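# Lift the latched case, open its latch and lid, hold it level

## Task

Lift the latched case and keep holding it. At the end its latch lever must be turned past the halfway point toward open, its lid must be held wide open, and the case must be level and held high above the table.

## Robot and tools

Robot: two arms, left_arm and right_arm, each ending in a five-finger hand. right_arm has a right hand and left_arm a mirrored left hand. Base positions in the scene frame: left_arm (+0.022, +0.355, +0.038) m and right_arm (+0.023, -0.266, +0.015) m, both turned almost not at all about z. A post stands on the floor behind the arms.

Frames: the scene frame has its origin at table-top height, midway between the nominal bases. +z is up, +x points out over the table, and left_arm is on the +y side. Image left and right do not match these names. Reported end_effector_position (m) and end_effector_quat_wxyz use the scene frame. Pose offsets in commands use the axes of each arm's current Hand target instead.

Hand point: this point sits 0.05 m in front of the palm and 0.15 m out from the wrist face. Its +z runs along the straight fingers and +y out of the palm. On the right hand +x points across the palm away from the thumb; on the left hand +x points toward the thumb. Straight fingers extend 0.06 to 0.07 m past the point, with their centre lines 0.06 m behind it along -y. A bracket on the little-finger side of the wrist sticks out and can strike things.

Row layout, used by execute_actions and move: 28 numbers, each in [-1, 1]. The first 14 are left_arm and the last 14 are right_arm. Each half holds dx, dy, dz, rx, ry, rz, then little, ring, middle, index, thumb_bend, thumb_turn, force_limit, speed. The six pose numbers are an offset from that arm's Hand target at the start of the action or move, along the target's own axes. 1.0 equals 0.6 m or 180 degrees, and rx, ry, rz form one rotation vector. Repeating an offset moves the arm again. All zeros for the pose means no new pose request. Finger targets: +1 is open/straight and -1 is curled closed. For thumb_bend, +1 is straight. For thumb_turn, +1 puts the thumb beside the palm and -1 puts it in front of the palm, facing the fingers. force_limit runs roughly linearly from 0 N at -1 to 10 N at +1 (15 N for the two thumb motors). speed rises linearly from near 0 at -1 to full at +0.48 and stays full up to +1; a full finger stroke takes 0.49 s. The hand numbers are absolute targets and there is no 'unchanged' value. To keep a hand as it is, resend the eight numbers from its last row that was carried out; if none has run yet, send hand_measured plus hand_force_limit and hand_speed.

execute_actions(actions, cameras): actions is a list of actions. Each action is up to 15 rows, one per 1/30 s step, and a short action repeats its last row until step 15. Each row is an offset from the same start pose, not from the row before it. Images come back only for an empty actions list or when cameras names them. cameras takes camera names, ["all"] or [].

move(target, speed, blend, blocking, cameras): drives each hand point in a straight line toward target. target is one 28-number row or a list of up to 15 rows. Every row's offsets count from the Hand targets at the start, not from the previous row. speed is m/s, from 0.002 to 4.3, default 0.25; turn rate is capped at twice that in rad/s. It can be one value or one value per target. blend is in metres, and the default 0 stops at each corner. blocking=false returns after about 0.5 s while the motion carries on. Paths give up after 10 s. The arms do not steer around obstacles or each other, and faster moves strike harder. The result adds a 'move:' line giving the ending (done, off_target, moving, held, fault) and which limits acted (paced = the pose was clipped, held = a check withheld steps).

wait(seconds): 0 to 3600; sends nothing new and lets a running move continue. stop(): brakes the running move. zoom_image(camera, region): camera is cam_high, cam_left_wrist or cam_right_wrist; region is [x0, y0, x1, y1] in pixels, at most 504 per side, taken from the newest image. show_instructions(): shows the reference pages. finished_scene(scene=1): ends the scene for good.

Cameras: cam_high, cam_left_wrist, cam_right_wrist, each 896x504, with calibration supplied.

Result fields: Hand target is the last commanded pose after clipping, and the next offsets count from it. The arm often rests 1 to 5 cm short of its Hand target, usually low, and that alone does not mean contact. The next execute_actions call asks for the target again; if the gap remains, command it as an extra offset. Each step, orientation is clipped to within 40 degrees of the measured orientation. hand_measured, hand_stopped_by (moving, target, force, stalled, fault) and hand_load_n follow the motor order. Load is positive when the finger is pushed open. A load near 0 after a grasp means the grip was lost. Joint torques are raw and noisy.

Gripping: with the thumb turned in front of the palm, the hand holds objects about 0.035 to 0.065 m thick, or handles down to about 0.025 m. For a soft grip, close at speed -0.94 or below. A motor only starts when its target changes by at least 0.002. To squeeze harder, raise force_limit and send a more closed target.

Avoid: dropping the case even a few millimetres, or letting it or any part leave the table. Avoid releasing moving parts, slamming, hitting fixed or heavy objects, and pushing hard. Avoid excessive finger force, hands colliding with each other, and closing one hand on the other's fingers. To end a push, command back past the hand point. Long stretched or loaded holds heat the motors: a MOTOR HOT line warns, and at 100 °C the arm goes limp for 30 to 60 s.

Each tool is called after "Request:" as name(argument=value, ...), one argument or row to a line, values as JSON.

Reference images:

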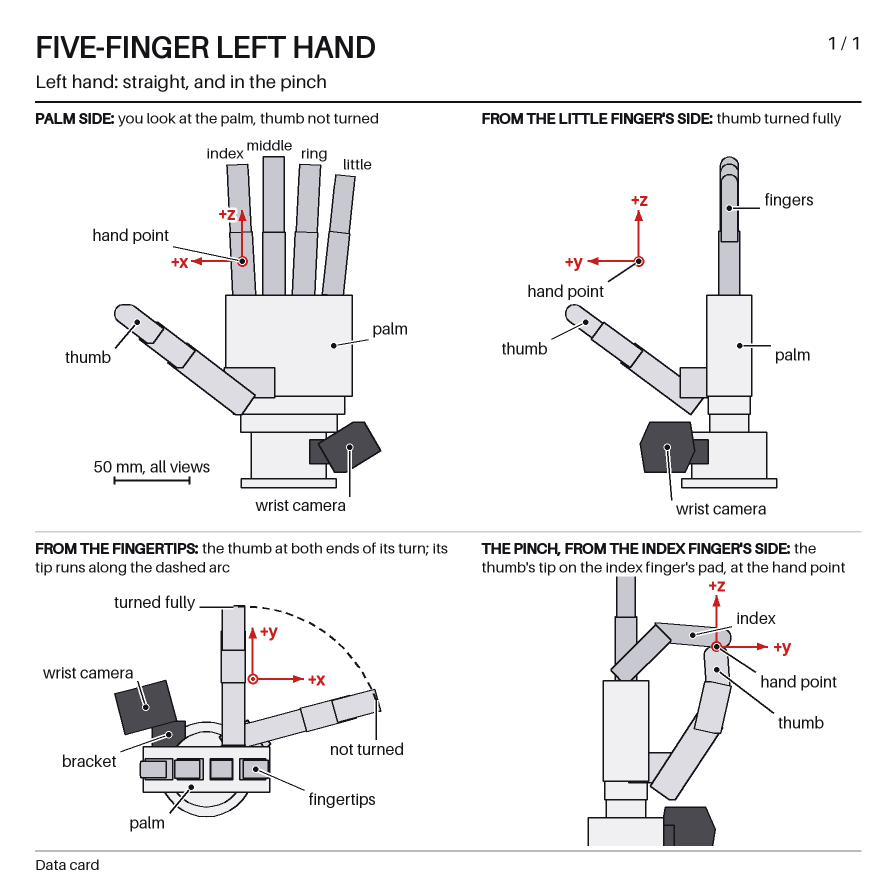

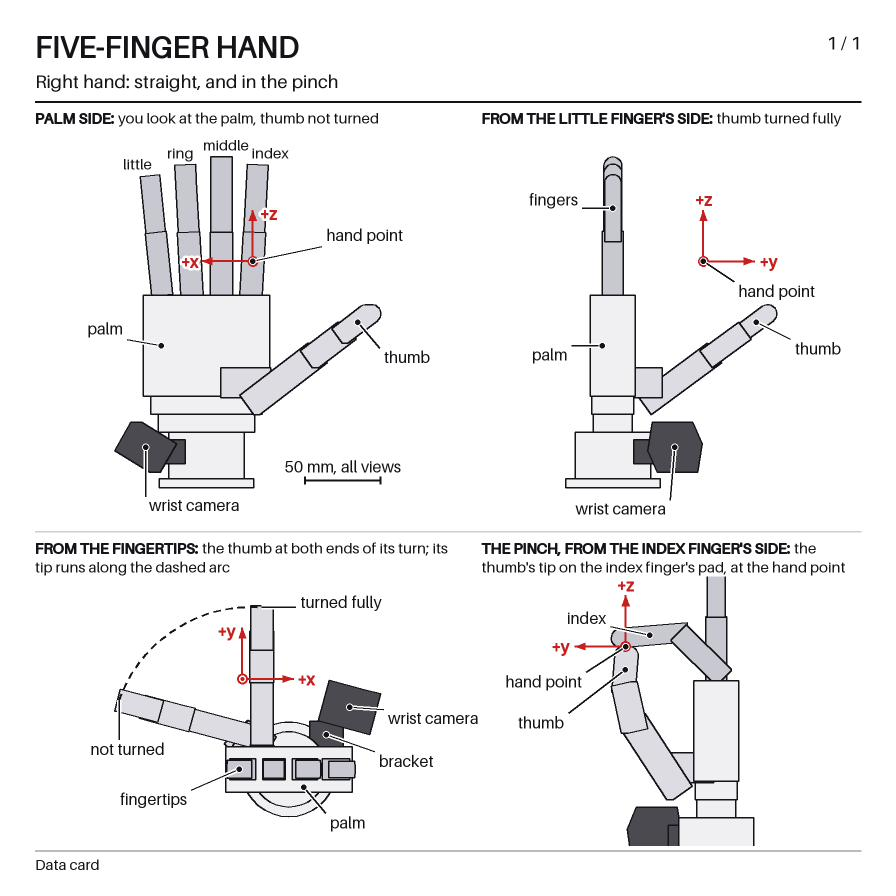

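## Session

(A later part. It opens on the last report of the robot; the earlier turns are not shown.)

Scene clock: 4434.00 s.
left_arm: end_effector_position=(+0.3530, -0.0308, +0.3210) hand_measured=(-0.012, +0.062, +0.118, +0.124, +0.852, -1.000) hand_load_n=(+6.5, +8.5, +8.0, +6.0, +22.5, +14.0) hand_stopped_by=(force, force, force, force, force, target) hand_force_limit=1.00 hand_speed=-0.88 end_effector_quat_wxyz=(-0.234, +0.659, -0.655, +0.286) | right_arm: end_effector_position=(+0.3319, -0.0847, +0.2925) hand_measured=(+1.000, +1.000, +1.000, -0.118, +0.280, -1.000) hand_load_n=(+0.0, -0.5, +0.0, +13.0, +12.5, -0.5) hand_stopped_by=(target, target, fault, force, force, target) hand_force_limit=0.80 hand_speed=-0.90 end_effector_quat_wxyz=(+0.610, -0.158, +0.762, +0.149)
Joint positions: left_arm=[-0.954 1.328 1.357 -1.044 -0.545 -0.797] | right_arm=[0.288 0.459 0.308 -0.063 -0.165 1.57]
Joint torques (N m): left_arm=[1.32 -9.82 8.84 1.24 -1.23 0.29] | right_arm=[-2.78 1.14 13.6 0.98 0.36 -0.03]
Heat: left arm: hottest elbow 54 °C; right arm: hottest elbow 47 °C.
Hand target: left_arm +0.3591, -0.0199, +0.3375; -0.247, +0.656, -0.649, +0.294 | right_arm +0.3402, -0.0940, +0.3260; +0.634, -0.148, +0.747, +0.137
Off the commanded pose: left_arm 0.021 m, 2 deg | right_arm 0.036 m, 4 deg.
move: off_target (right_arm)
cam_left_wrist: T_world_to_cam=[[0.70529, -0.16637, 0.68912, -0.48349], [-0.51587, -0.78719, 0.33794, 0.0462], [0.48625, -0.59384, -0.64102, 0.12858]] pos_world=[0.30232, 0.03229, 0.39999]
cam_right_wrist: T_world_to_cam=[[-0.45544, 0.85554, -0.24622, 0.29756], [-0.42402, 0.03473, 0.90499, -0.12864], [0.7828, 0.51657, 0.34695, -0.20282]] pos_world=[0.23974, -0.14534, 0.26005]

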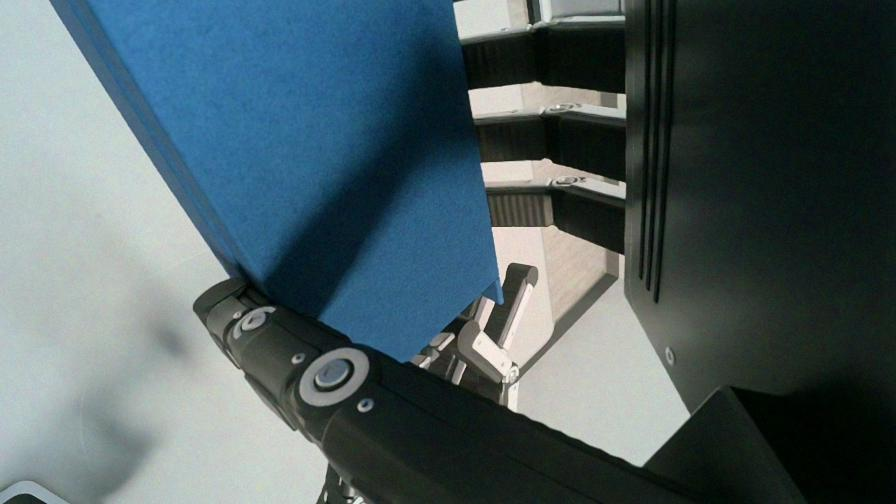

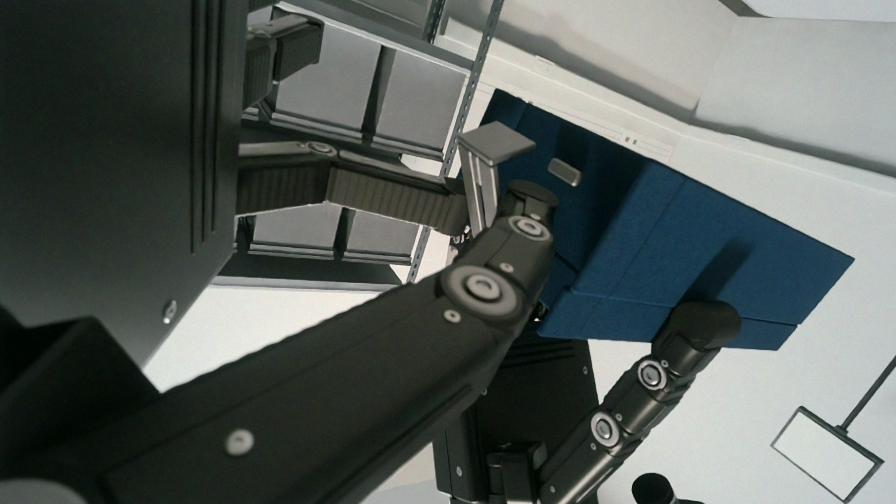

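Request:
move(
  target=[0,0,0,0,0,0,-0.8,-0.8,-0.8,-0.8,0.3,-1,1.0,-0.88,-0.0163,-0.0028,-0.004,0,0,0,1,1,1,-0.3,0.1,-1,0.8,-0.9],
  speed=0.03,
  cameras=["cam_left_wrist","cam_right_wrist"],
)

Request:
zoom_image(
  camera="cam_right_wrist",
  region=[430, 120, 610, 260],
)

Request:
zoom_image(
  camera="cam_left_wrist",
  region=[390, 270, 570, 410],
)

Scene clock: 4440.40 s.
left_arm: end_effector_position=(+0.3532, -0.0311, +0.3216) hand_measured=(-0.012, +0.062, +0.118, +0.124, +0.852, -1.000) hand_load_n=(+6.5, +8.5, +8.0, +5.5, +23.0, +13.5) hand_stopped_by=(force, force, force, force, force, target) hand_force_limit=1.00 hand_speed=-0.88 end_effector_quat_wxyz=(-0.234, +0.660, -0.654, +0.287) | right_arm: end_effector_position=(+0.3322, -0.0868, +0.2958) hand_measured=(+1.000, +1.000, +1.000, -0.118, +0.280, -1.000) hand_load_n=(+0.0, +0.0, +0.0, +12.0, +12.0, -1.5) hand_stopped_by=(target, target, fault, force, force, target) hand_force_limit=0.80 hand_speed=-0.90 end_effector_quat_wxyz=(+0.605, -0.159, +0.766, +0.148)
Joint positions: left_arm=[-0.954 1.327 1.357 -1.042 -0.545 -0.799] | right_arm=[0.276 0.454 0.325 -0.1 -0.175 1.564]
Joint torques (N m): left_arm=[0.97 -9.82 8.73 1.16 -1.24 0.32] | right_arm=[-2.55 0.97 14.12 1.13 0.32 0]
Heat: left arm: hottest elbow 54 °C; right arm: hottest elbow 47 °C.
Hand target: left_arm +0.3591, -0.0200, +0.3375; -0.247, +0.656, -0.649, +0.294 | right_arm +0.3403, -0.0960, +0.3356; +0.633, -0.148, +0.747, +0.137
Off the commanded pose: left_arm 0.020 m, 2 deg | right_arm 0.042 m, 4 deg.
move: off_target (right_arm)
cam_left_wrist: T_world_to_cam=[[0.7048, -0.16266, 0.69051, -0.48418], [-0.51457, -0.78726, 0.33977, 0.04485], [0.48835, -0.59478, -0.63856, 0.12717]] pos_world=[0.30222, 0.03219, 0.4003]
cam_right_wrist: T_world_to_cam=[[-0.45794, 0.85401, -0.24691, 0.30122], [-0.41345, 0.04128, 0.90959, -0.13573], [0.78699, 0.51862, 0.33418, -0.20055]] pos_world=[0.23965, -0.14763, 0.26485]

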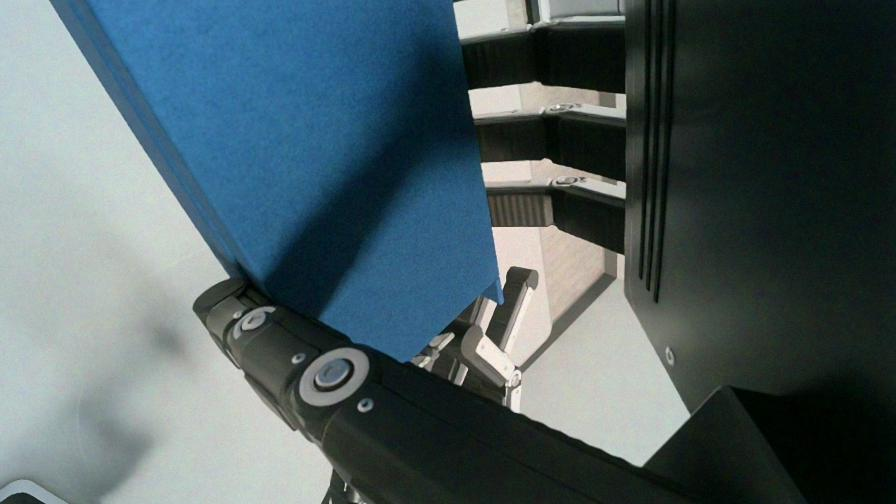

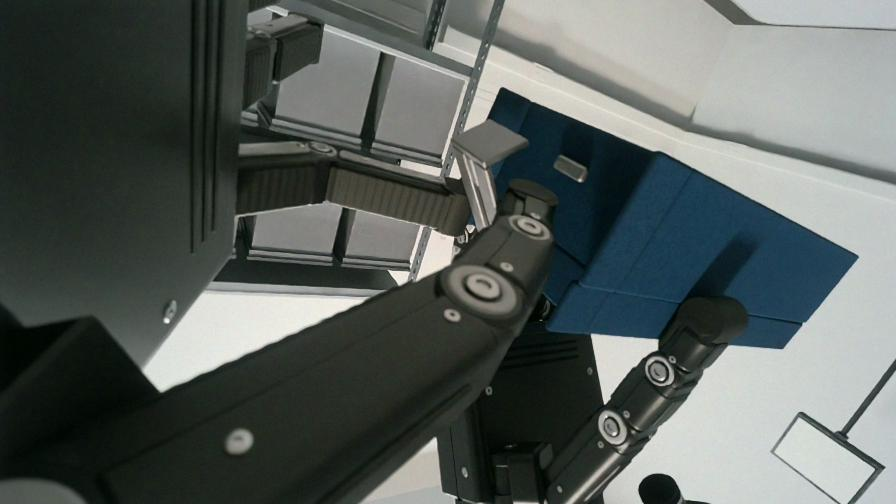

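Scaled by 2.800 from the camera's image (finer frame: 1280x720).

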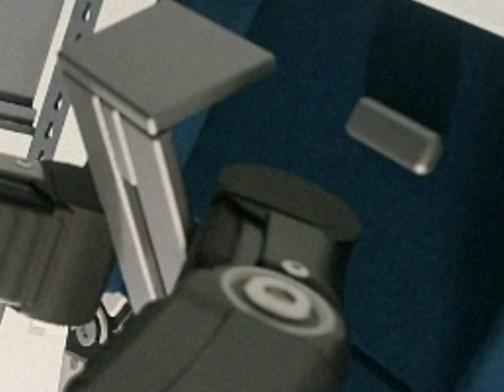

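Scaled by 2.800 from the camera's image (finer frame: 1280x720).

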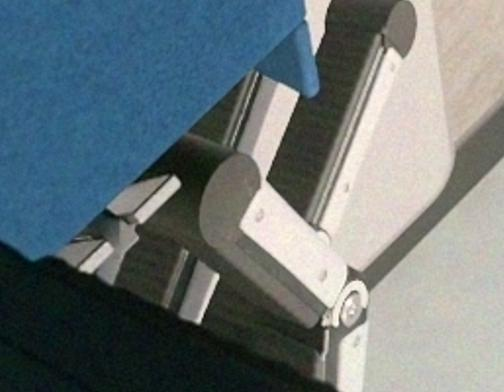

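Request:
move(
  target=[0,0,0,0,0,0,-0.8,-0.8,-0.8,-0.8,0.3,-1,1.0,-0.88,-0.0163,-0.0028,-0.004,0,0,0,1,1,1,-0.3,0.1,-1,0.8,-0.9],
  speed=0.03,
  cameras=["cam_left_wrist","cam_right_wrist"],
)

Request:
zoom_image(
  camera="cam_right_wrist",
  region=[430, 120, 610, 260],
)

Request:
zoom_image(
  camera="cam_left_wrist",
  region=[390, 270, 570, 410],
)

Scene clock: 4444.80 s.
left_arm: end_effector_position=(+0.3581, -0.0237, +0.3222) hand_measured=(-0.012, +0.062, +0.118, +0.124, +0.852, -1.000) hand_load_n=(+7.0, +8.5, +8.5, +5.5, +23.0, +13.0) hand_stopped_by=(force, force, force, force, force, target) hand_force_limit=1.00 hand_speed=-0.88 end_effector_quat_wxyz=(-0.245, +0.658, -0.653, +0.283) | right_arm: end_effector_position=(+0.3362, -0.0954, +0.3205) hand_measured=(+1.000, +1.000, +1.000, -0.118, +0.278, -1.000) hand_load_n=(+0.0, +0.0, +0.0, +0.0, +0.0, +0.0) hand_stopped_by=(target, target, fault, force, force, target) hand_force_limit=0.80 hand_speed=-0.90 end_effector_quat_wxyz=(+0.620, -0.150, +0.758, +0.140)
Joint positions: left_arm=[-0.944 1.325 1.357 -1.047 -0.562 -0.785] | right_arm=[0.246 0.439 0.366 -0.125 -0.181 1.562]
Joint torques (N m): left_arm=[0.38 -9.7 8.8 1.35 -0.45 0.12] | right_arm=[-1.32 2.73 13.07 1.09 -0.13 0.01]
Heat: left arm: hottest elbow 54 °C; right arm: hottest elbow 48 °C.
Hand target: left_arm +0.3591, -0.0200, +0.3376; -0.247, +0.656, -0.649, +0.295 | right_arm +0.3403, -0.0980, +0.3459; +0.633, -0.148, +0.747, +0.137
Off the commanded pose: left_arm 0.016 m, 1 deg | right_arm 0.026 m, 2 deg.
move: off_target (right_arm)
cam_left_wrist: T_world_to_cam=[[0.69861, -0.17105, 0.69475, -0.48637], [-0.51198, -0.7978, 0.31841, 0.05874], [0.49981, -0.57815, -0.64493, 0.12789]] pos_world=[0.30594, 0.03761, 0.40169]
cam_right_wrist: T_world_to_cam=[[-0.42908, 0.86645, -0.25524, 0.31063], [-0.44081, 0.04577, 0.89643, -0.14237], [0.7884, 0.49715, 0.3623, -0.21902]] pos_world=[0.2432, -0.15375, 0.28626]

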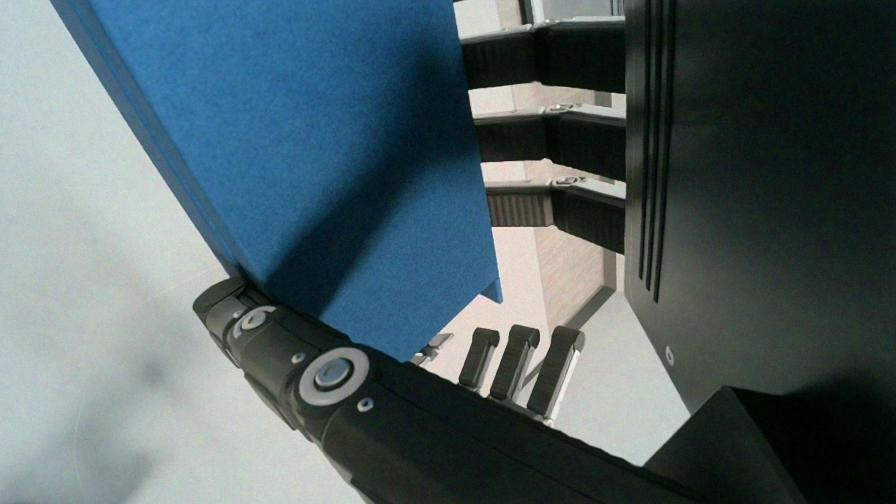

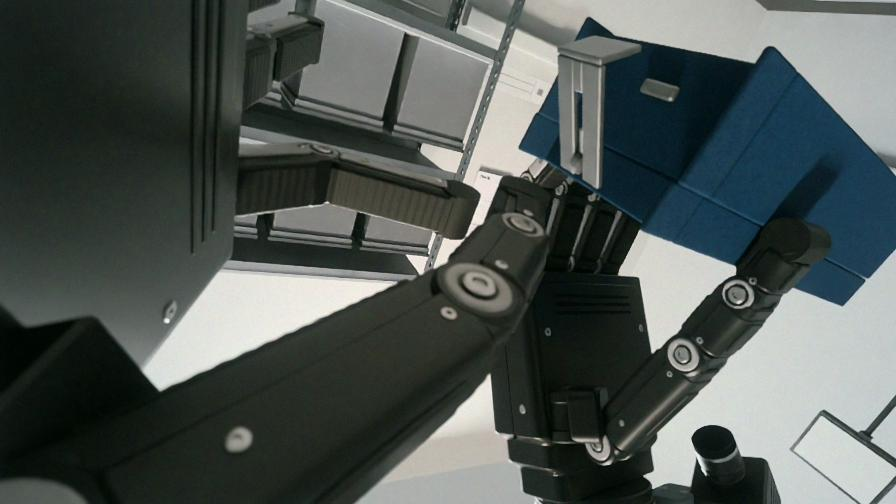

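Scaled by 2.800 from the camera's image (finer frame: 1280x720).

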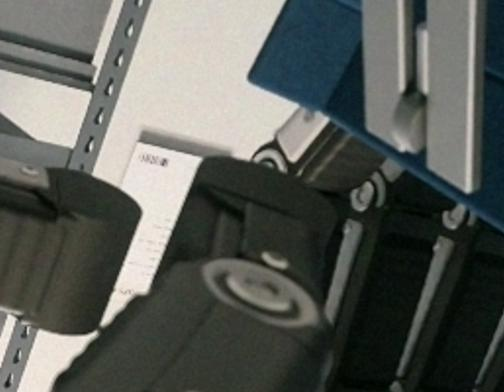

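Scaled by 2.800 from the camera's image (finer frame: 1280x720).

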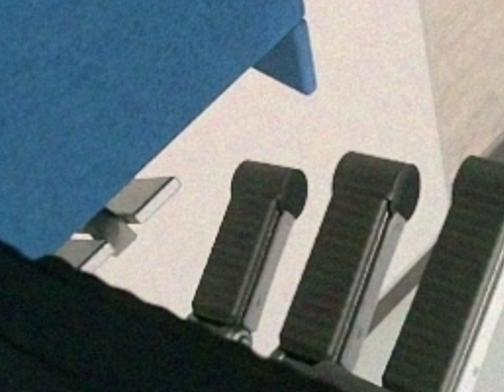

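Request:
zoom_image(
  camera="cam_right_wrist",
  region=[510, 10, 710, 220],
)

Scaled by 2.400 from the camera's image (finer frame: 1280x720).

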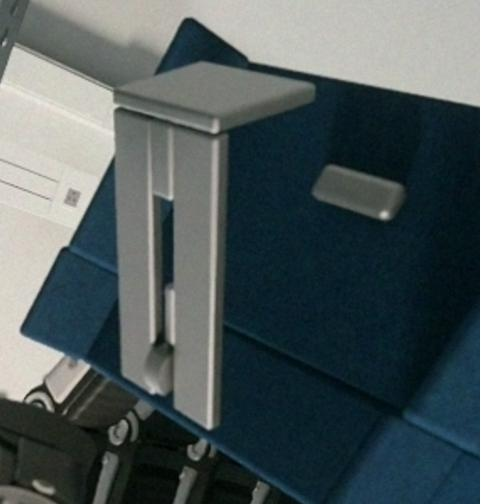

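Request:
move(
  target=[0,0,0,0,0,0,-0.8,-0.8,-0.8,-0.8,0.3,-1,1.0,-0.88,0.0851,-0.00815,0.0039,0,0,0,1,1,1,-0.05,0.355,-1,-0.8,-0.8],
  speed=0.04,
  cameras=["cam_left_wrist","cam_right_wrist"],
)

Scene clock: 4498.80 s.
left_arm: end_effector_position=(+0.3581, -0.0237, +0.3222) hand_measured=(-0.012, +0.062, +0.118, +0.124, +0.852, -1.000) hand_load_n=(+7.0, +8.5, +8.0, +5.5, +22.5, +13.0) hand_stopped_by=(force, force, force, force, force, target) hand_force_limit=1.00 hand_speed=-0.88 end_effector_quat_wxyz=(-0.245, +0.658, -0.653, +0.283) | right_arm: end_effector_position=(+0.3335, -0.1010, +0.2890) hand_measured=(+1.000, +1.000, +1.000, -0.050, +0.356, -1.000) hand_load_n=(+0.5, +0.0, +0.0, +0.0, +0.0, -0.5) hand_stopped_by=(target, target, fault, target, target, target) hand_force_limit=-0.80 hand_speed=-0.80 end_effector_quat_wxyz=(+0.623, -0.148, +0.755, +0.142)
Joint positions: left_arm=[-0.944 1.325 1.357 -1.047 -0.562 -0.784] | right_arm=[0.216 0.439 0.276 -0.025 -0.211 1.562]
Joint torques (N m): left_arm=[0.38 -9.88 8.69 1.35 -0.48 0.17] | right_arm=[-1.49 2.55 9.65 2.25 -0.11 -0.05]
Heat: left arm: hottest elbow 54 °C; right arm: hottest elbow 50 °C.
Hand target: left_arm +0.3591, -0.0200, +0.3376; -0.247, +0.656, -0.649, +0.295 | right_arm +0.3364, -0.1040, +0.2949; +0.633, -0.148, +0.747, +0.137
Off the commanded pose: left_arm 0.016 m, 1 deg | right_arm 0.007 m, 2 deg.
move: done
cam_left_wrist: T_world_to_cam=[[0.6985, -0.17183, 0.69467, -0.48628], [-0.51244, -0.7977, 0.31794, 0.05906], [0.49951, -0.57806, -0.64524, 0.12811]] pos_world=[0.30594, 0.03761, 0.40168]
cam_right_wrist: T_world_to_cam=[[-0.42667, 0.86864, -0.25184, 0.30475], [-0.44765, 0.03912, 0.89335, -0.1125], [0.78585, 0.4939, 0.37216, -0.20503]] pos_world=[0.24079, -0.15905, 0.25356]

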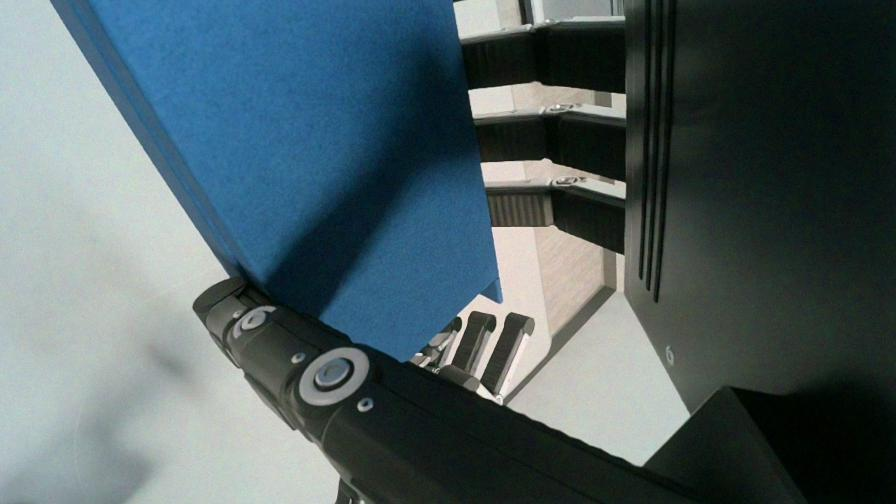

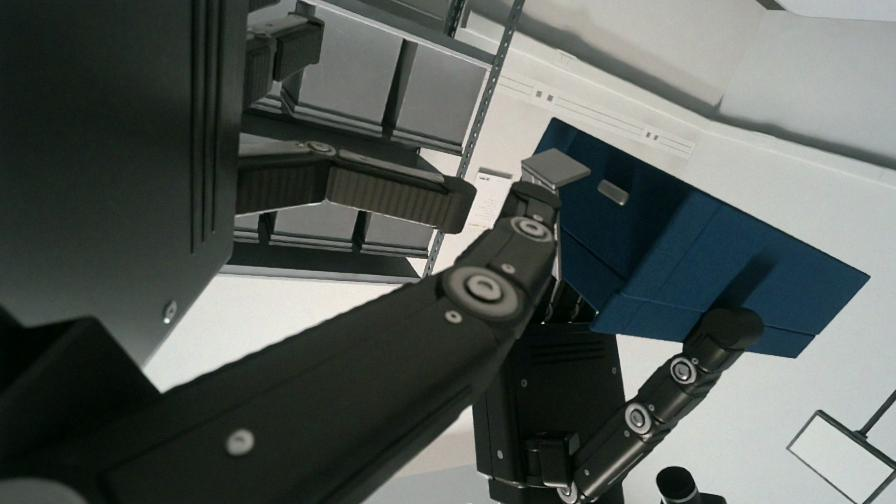

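Request:
move(
  target=[0,0,0,0,0,0,-0.8,-0.8,-0.8,-0.8,0.3,-1,1.0,-0.88,-0.007,0.0227,0.0142,0,0,0,1,1,1,-0.05,0.355,-1,-0.8,-0.8],
  speed=0.03,
  cameras=["cam_left_wrist","cam_right_wrist"],
)

Request:
zoom_image(
  camera="cam_right_wrist",
  region=[430, 120, 610, 260],
)

Request:
zoom_image(
  camera="cam_left_wrist",
  region=[390, 270, 570, 410],
)

Scene clock: 4504.03 s.
left_arm: end_effector_position=(+0.3581, -0.0237, +0.3222) hand_measured=(-0.012, +0.062, +0.118, +0.124, +0.852, -1.000) hand_load_n=(+7.0, +8.5, +8.0, +5.5, +23.0, +13.0) hand_stopped_by=(force, force, force, force, force, target) hand_force_limit=1.00 hand_speed=-0.88 end_effector_quat_wxyz=(-0.245, +0.658, -0.653, +0.283) | right_arm: end_effector_position=(+0.3376, -0.0920, +0.2836) hand_measured=(+1.000, +1.000, +1.000, -0.050, +0.356, -1.000) hand_load_n=(+0.0, +0.0, +0.0, +0.0, +0.0, +0.0) hand_stopped_by=(target, target, fault, target, target, target) hand_force_limit=-0.80 hand_speed=-0.80 end_effector_quat_wxyz=(+0.621, -0.147, +0.758, +0.131)
Joint positions: left_arm=[-0.944 1.325 1.357 -1.047 -0.562 -0.784] | right_arm=[0.283 0.469 0.276 -0.003 -0.127 1.562]
Joint torques (N m): left_arm=[0.56 -9.64 8.73 1.28 -0.48 0.16] | right_arm=[0.56 2.49 10.66 2.24 0.09 0.09]
Heat: left arm: hottest elbow 54 °C; right arm: hottest elbow 49 °C.
Hand target: left_arm +0.3591, -0.0200, +0.3376; -0.247, +0.656, -0.649, +0.295 | right_arm +0.3394, -0.0879, +0.2979; +0.633, -0.148, +0.747, +0.137
Off the commanded pose: left_arm 0.016 m, 1 deg | right_arm 0.015 m, 2 deg.
move: off_target (right_arm)
cam_left_wrist: T_world_to_cam=[[0.6985, -0.17183, 0.69467, -0.48628], [-0.51244, -0.7977, 0.31794, 0.05906], [0.49951, -0.57806, -0.64524, 0.12811]] pos_world=[0.30594, 0.03761, 0.40168]
cam_right_wrist: T_world_to_cam=[[-0.41434, 0.87056, -0.2654, 0.29715], [-0.44366, 0.06142, 0.89409, -0.10573], [0.79466, 0.48821, 0.36079, -0.21087]] pos_world=[0.24378, -0.14924, 0.24947]

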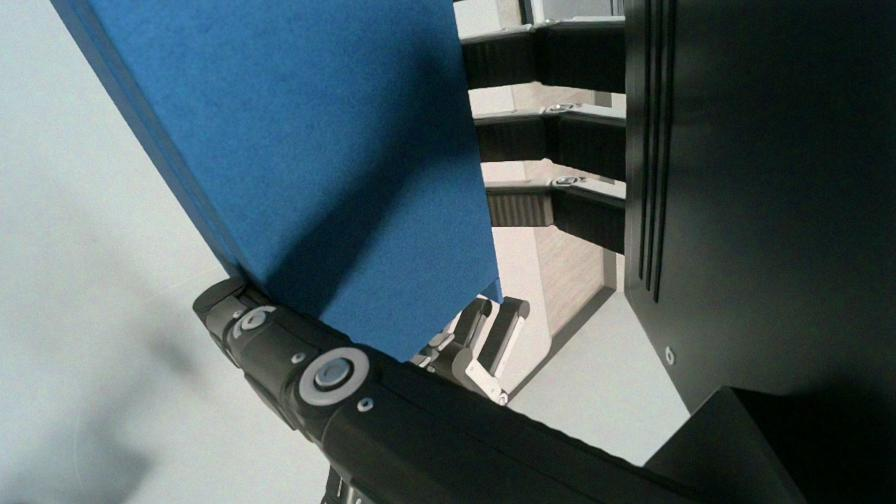

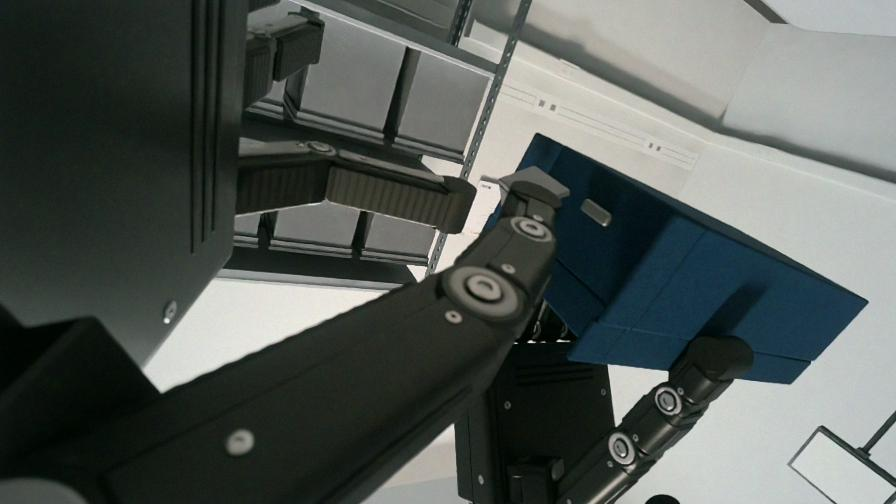

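Scaled by 2.800 from the camera's image (finer frame: 1280x720).

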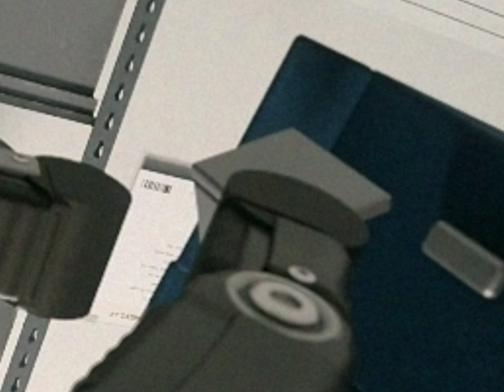

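Scaled by 2.800 from the camera's image (finer frame: 1280x720).

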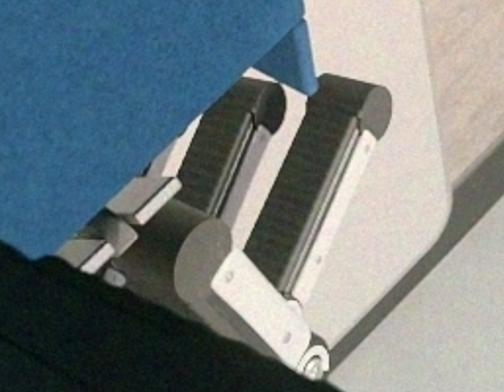

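Request:
move(
  target=[0,0,0,0,0,0,-0.8,-0.8,-0.8,-0.8,0.3,-1,1.0,-0.88,-0.0083,0.0172,0.0013,0,0,0,1,1,1,-0.05,0.355,-1,-0.8,-0.8],
  speed=0.03,
  cameras=["cam_left_wrist","cam_right_wrist"],
)

Request:
zoom_image(
  camera="cam_right_wrist",
  region=[430, 120, 610, 260],
)

Request:
zoom_image(
  camera="cam_left_wrist",
  region=[390, 270, 570, 410],
)

Scene clock: 4515.77 s.
left_arm: end_effector_position=(+0.3580, -0.0235, +0.3221) hand_measured=(-0.012, +0.062, +0.118, +0.124, +0.852, -1.000) hand_load_n=(+7.0, +9.0, +8.5, +5.5, +23.0, +13.0) hand_stopped_by=(force, force, force, force, force, target) hand_force_limit=1.00 hand_speed=-0.88 end_effector_quat_wxyz=(-0.246, +0.657, -0.654, +0.283) | right_arm: end_effector_position=(+0.3347, -0.0827, +0.2828) hand_measured=(+1.000, +1.000, +1.000, -0.050, +0.356, -1.000) hand_load_n=(+0.0, +0.0, +0.0, +0.0, +0.5, -0.5) hand_stopped_by=(target, target, fault, target, target, target) hand_force_limit=-0.80 hand_speed=-0.80 end_effector_quat_wxyz=(+0.622, -0.150, +0.758, +0.128)
Joint positions: left_arm=[-0.944 1.325 1.357 -1.047 -0.562 -0.782] | right_arm=[0.344 0.469 0.276 -0.003 -0.066 1.564]
Joint torques (N m): left_arm=[0.38 -9.93 8.79 1.35 -0.47 0.12] | right_arm=[0.56 2.37 11.69 1.74 0.08 0.18]
Heat: left arm: hottest elbow 54 °C; right arm: hottest elbow 49 °C.
Hand target: left_arm +0.3591, -0.0201, +0.3376; -0.247, +0.656, -0.649, +0.295 | right_arm +0.3369, -0.0780, +0.3029; +0.633, -0.148, +0.747, +0.137
Off the commanded pose: left_arm 0.016 m, 1 deg | right_arm 0.021 m, 2 deg.
move: off_target (right_arm)
cam_left_wrist: T_world_to_cam=[[0.69827, -0.1743, 0.69429, -0.48594], [-0.51374, -0.79744, 0.3165, 0.06011], [0.49848, -0.57768, -0.64637, 0.12891]] pos_world=[0.30594, 0.0377, 0.40168]
cam_right_wrist: T_world_to_cam=[[-0.41356, 0.86817, -0.2743, 0.28966], [-0.44589, 0.06954, 0.89238, -0.10495], [0.79382, 0.49136, 0.35835, -0.21174]] pos_world=[0.24108, -0.14014, 0.24898]

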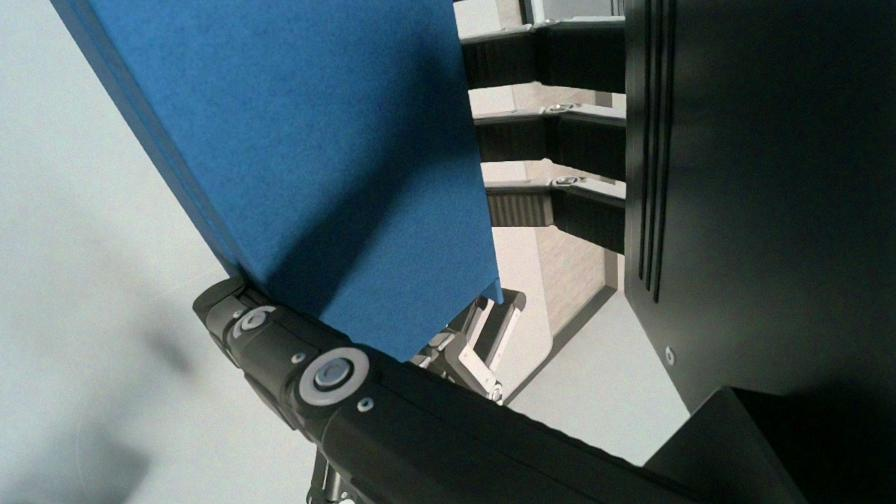

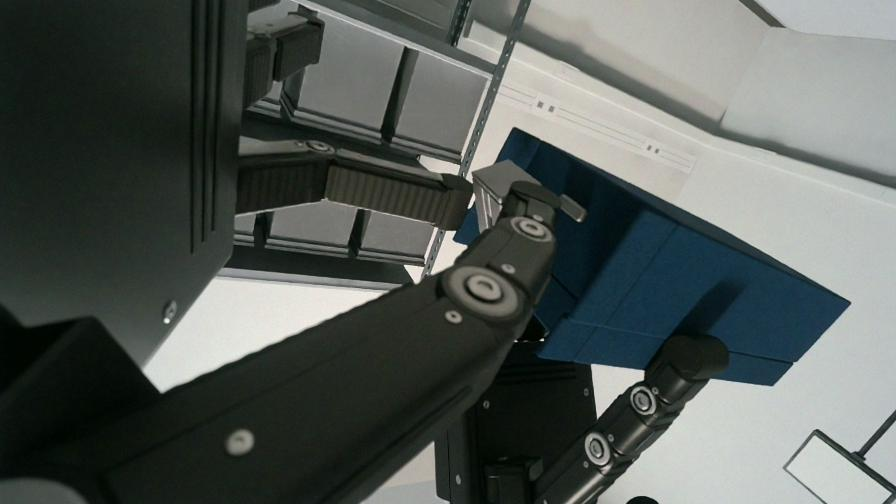

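Scaled by 2.800 from the camera's image (finer frame: 1280x720).

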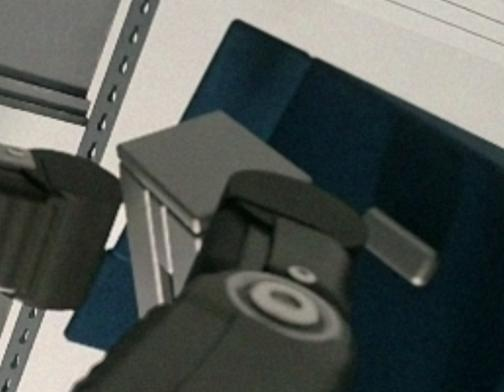

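Scaled by 2.800 from the camera's image (finer frame: 1280x720).

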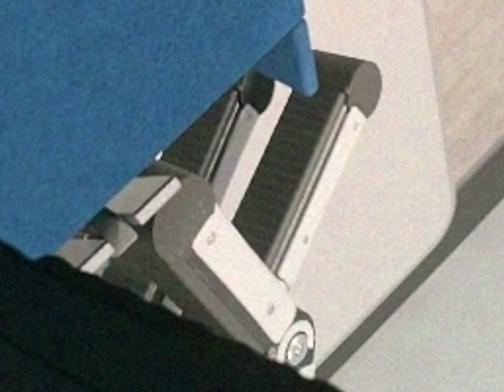

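Request:
move(
  target=[0,0,0,0,0,0,-0.8,-0.8,-0.8,-0.8,0.3,-1,1.0,-0.88,-0.004,0.0168,0.0085,0,0,0,1,1,1,-0.05,0.355,-1,-0.8,-0.8],
  speed=0.03,
  cameras=["cam_left_wrist","cam_right_wrist"],
)

Request:
zoom_image(
  camera="cam_right_wrist",
  region=[430, 120, 610, 260],
)

Request:
zoom_image(
  camera="cam_left_wrist",
  region=[390, 270, 570, 410],
)

Scene clock: 4523.73 s.
left_arm: end_effector_position=(+0.3575, -0.0227, +0.3217) hand_measured=(-0.012, +0.062, +0.118, +0.124, +0.852, -1.000) hand_load_n=(+7.0, +8.5, +8.0, +5.5, +22.5, +13.0) hand_stopped_by=(force, force, force, force, force, target) hand_force_limit=1.00 hand_speed=-0.88 end_effector_quat_wxyz=(-0.247, +0.656, -0.656, +0.281) | right_arm: end_effector_position=(+0.3335, -0.0725, +0.2763) hand_measured=(+1.000, +1.000, +1.000, -0.050, +0.356, -1.000) hand_load_n=(+0.0, +0.0, +0.0, +0.0, +0.0, -0.5) hand_stopped_by=(target, target, fault, target, target, target) hand_force_limit=-0.80 hand_speed=-0.80 end_effector_quat_wxyz=(+0.615, -0.152, +0.764, +0.126)
Joint positions: left_arm=[-0.944 1.325 1.357 -1.05 -0.562 -0.778] | right_arm=[0.403 0.488 0.276 -0.003 -0.008 1.574]
Joint torques (N m): left_arm=[0.5 -9.82 8.76 1.47 -0.47 0.11] | right_arm=[0.56 2.43 12.34 2.21 0.1 0.16]
Heat: left arm: hottest elbow 54 °C; right arm: hottest elbow 49 °C.
Hand target: left_arm +0.3591, -0.0200, +0.3376; -0.247, +0.656, -0.649, +0.294 | right_arm +0.3378, -0.0665, +0.3047; +0.633, -0.148, +0.747, +0.137
Off the commanded pose: left_arm 0.016 m, 2 deg | right_arm 0.029 m, 3 deg.
move: off_target (right_arm)
cam_left_wrist: T_world_to_cam=[[0.69903, -0.17938, 0.69223, -0.48482], [-0.51515, -0.79771, 0.31349, 0.06216], [0.49596, -0.57574, -0.65003, 0.13145]] pos_world=[0.30573, 0.0383, 0.40157]
cam_right_wrist: T_world_to_cam=[[-0.41879, 0.86551, -0.27479, 0.28022], [-0.43069, 0.07709, 0.8992, -0.10682], [0.79945, 0.49493, 0.34049, -0.21008]] pos_world=[0.2393, -0.13033, 0.24458]

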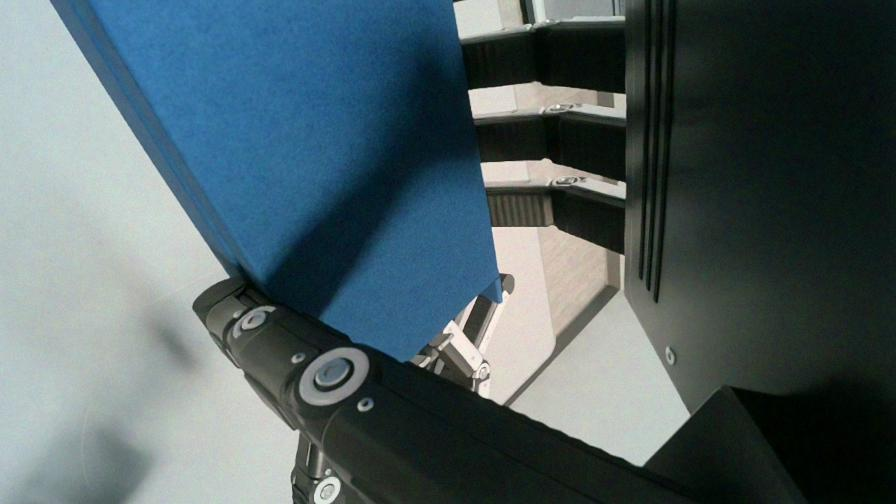

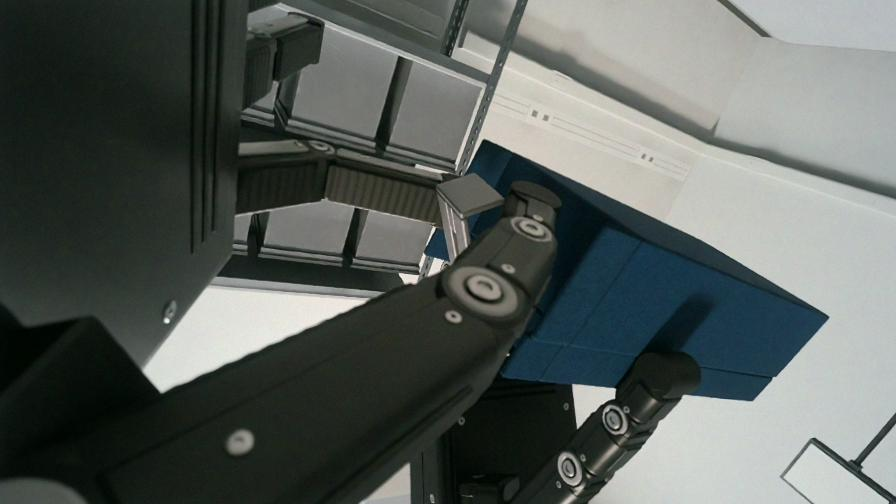

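Scaled by 2.800 from the camera's image (finer frame: 1280x720).

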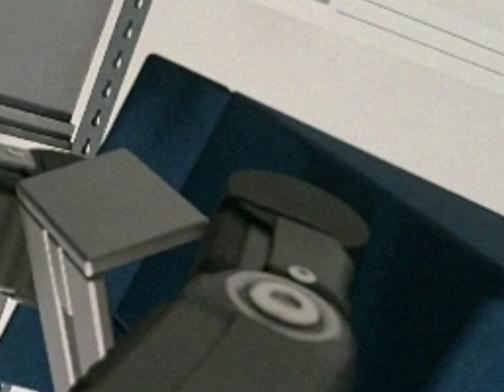

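Scaled by 2.800 from the camera's image (finer frame: 1280x720).

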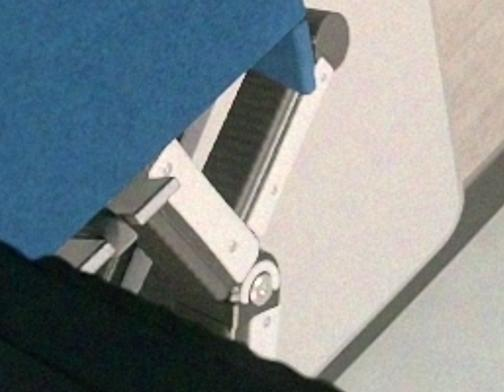

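Request:
move(
  target=[0,0,0,0,0,0,-0.8,-0.8,-0.8,-0.8,0.3,-1,1.0,-0.88,-0.0173,0.0070,0.0018,0,0,0,1,1,1,-0.05,0.355,-1,-0.8,-0.8],
  speed=0.03,
)

Scene clock: 4532.13 s.
left_arm: end_effector_position=(+0.3575, -0.0227, +0.3217) hand_measured=(-0.012, +0.062, +0.118, +0.124, +0.852, -1.000) hand_load_n=(+7.0, +8.5, +8.5, +5.5, +23.0, +13.0) hand_stopped_by=(force, force, force, force, force, target) hand_force_limit=1.00 hand_speed=-0.88 end_effector_quat_wxyz=(-0.247, +0.656, -0.656, +0.281) | right_arm: end_effector_position=(+0.3340, -0.0683, +0.2853) hand_measured=(+1.000, +1.000, +1.000, -0.050, +0.356, -1.000) hand_load_n=(+0.0, +0.0, +0.0, +0.0, +0.0, +0.0) hand_stopped_by=(target, target, fault, target, target, target) hand_force_limit=-0.80 hand_speed=-0.80 end_effector_quat_wxyz=(+0.620, -0.152, +0.760, +0.126)
Joint positions: left_arm=[-0.944 1.325 1.357 -1.05 -0.562 -0.778] | right_arm=[0.426 0.491 0.292 -0.003 0.015 1.577]
Joint torques (N m): left_arm=[0.56 -9.88 8.77 1.43 -0.46 0.09] | right_arm=[0.62 2.32 13.29 1.43 0.11 0.15]
Heat: left arm: hottest elbow 54 °C; right arm: hottest elbow 49 °C.
Hand target: left_arm +0.3591, -0.0200, +0.3376; -0.247, +0.656, -0.649, +0.294 | right_arm +0.3387, -0.0618, +0.3149; +0.633, -0.148, +0.747, +0.137
Off the commanded pose: left_arm 0.016 m, 2 deg | right_arm 0.031 m, 3 deg.
move: off_target (right_arm)

Request:
move(
  target=[0,0,0,0,0,0,-0.8,-0.8,-0.8,-0.8,0.3,-1,1.0,-0.88,0,0,0,0,0,0,1,1,1,-0.2,0.2,-1,-0.6,-0.9],
  speed=0.03,
  cameras=["cam_left_wrist","cam_right_wrist"],
)

Request:
zoom_image(
  camera="cam_right_wrist",
  region=[430, 120, 610, 260],
)

Request:
zoom_image(
  camera="cam_left_wrist",
  region=[390, 270, 570, 410],
)

Scene clock: 4538.00 s.
left_arm: end_effector_position=(+0.3572, -0.0230, +0.3216) hand_measured=(-0.012, +0.062, +0.118, +0.124, +0.852, -1.000) hand_load_n=(+6.5, +8.5, +8.0, +5.5, +23.0, +13.0) hand_stopped_by=(force, force, force, force, force, target) hand_force_limit=1.00 hand_speed=-0.88 end_effector_quat_wxyz=(-0.245, +0.656, -0.656, +0.281) | right_arm: end_effector_position=(+0.3349, -0.0688, +0.2847) hand_measured=(+1.000, +1.000, +1.000, -0.096, +0.228, -1.000) hand_load_n=(+0.0, +0.0, +0.0, +3.5, +3.0, +0.0) hand_stopped_by=(target, target, fault, force, force, target) hand_force_limit=-0.60 hand_speed=-0.90 end_effector_quat_wxyz=(+0.619, -0.150, +0.761, +0.126)
Joint positions: left_arm=[-0.944 1.325 1.357 -1.05 -0.559 -0.778] | right_arm=[0.426 0.493 0.292 -0.003 0.018 1.581]
Joint torques (N m): left_arm=[0.5 -9.93 8.68 1.46 -0.59 0.12] | right_arm=[0.62 2.2 13.31 1.42 -0.03 0.13]
Heat: left arm: hottest elbow 54 °C; right arm: hottest elbow 50 °C.
Hand target: left_arm +0.3591, -0.0200, +0.3376; -0.247, +0.656, -0.649, +0.294 | right_arm +0.3388, -0.0618, +0.3148; +0.633, -0.148, +0.747, +0.137
Off the commanded pose: left_arm 0.016 m, 2 deg | right_arm 0.031 m, 3 deg.
move: done
cam_left_wrist: T_world_to_cam=[[0.6999, -0.17938, 0.69135, -0.48463], [-0.51561, -0.79672, 0.31527, 0.06128], [0.49426, -0.57712, -0.65011, 0.13204]] pos_world=[0.30553, 0.0381, 0.40156]
cam_right_wrist: T_world_to_cam=[[-0.41269, 0.8686, -0.27426, 0.27788], [-0.43852, 0.07445, 0.89563, -0.11066], [0.79836, 0.48989, 0.35017, -0.21861]] pos_world=[0.24069, -0.12603, 0.25188]

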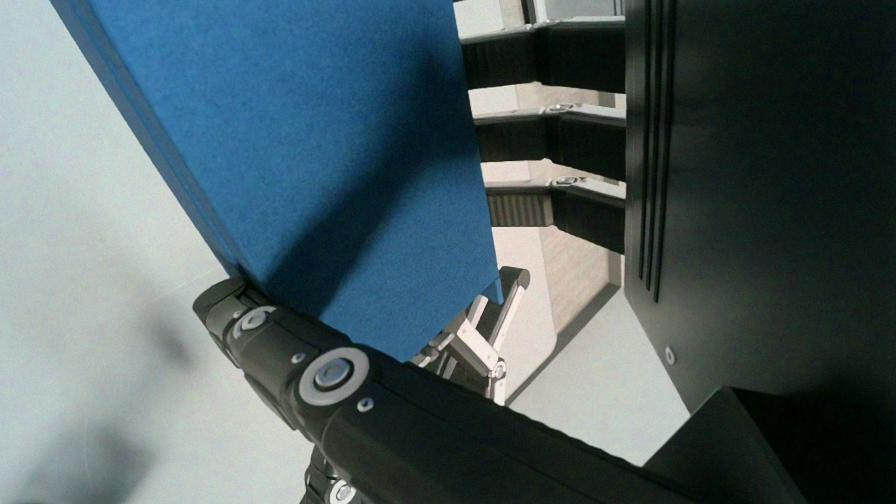

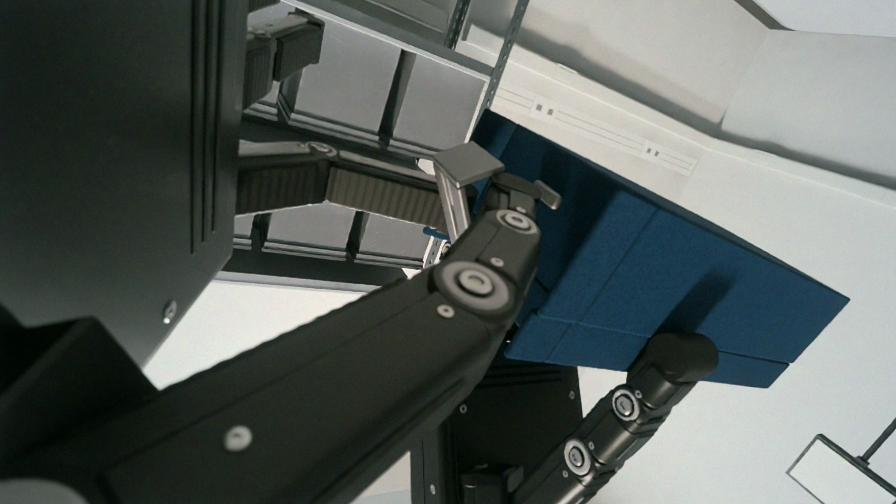

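Scaled by 2.800 from the camera's image (finer frame: 1280x720).

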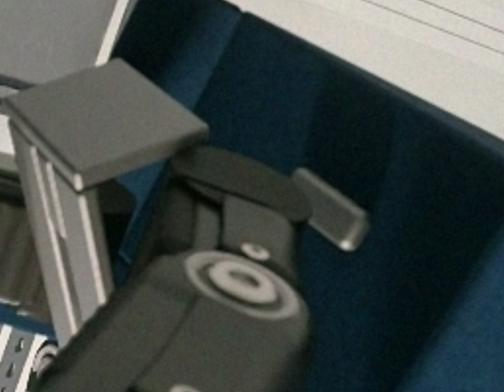

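Scaled by 2.800 from the camera's image (finer frame: 1280x720).

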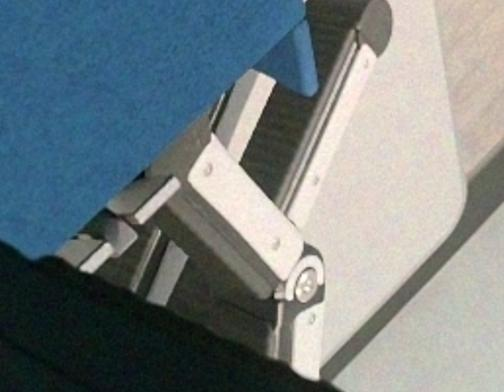

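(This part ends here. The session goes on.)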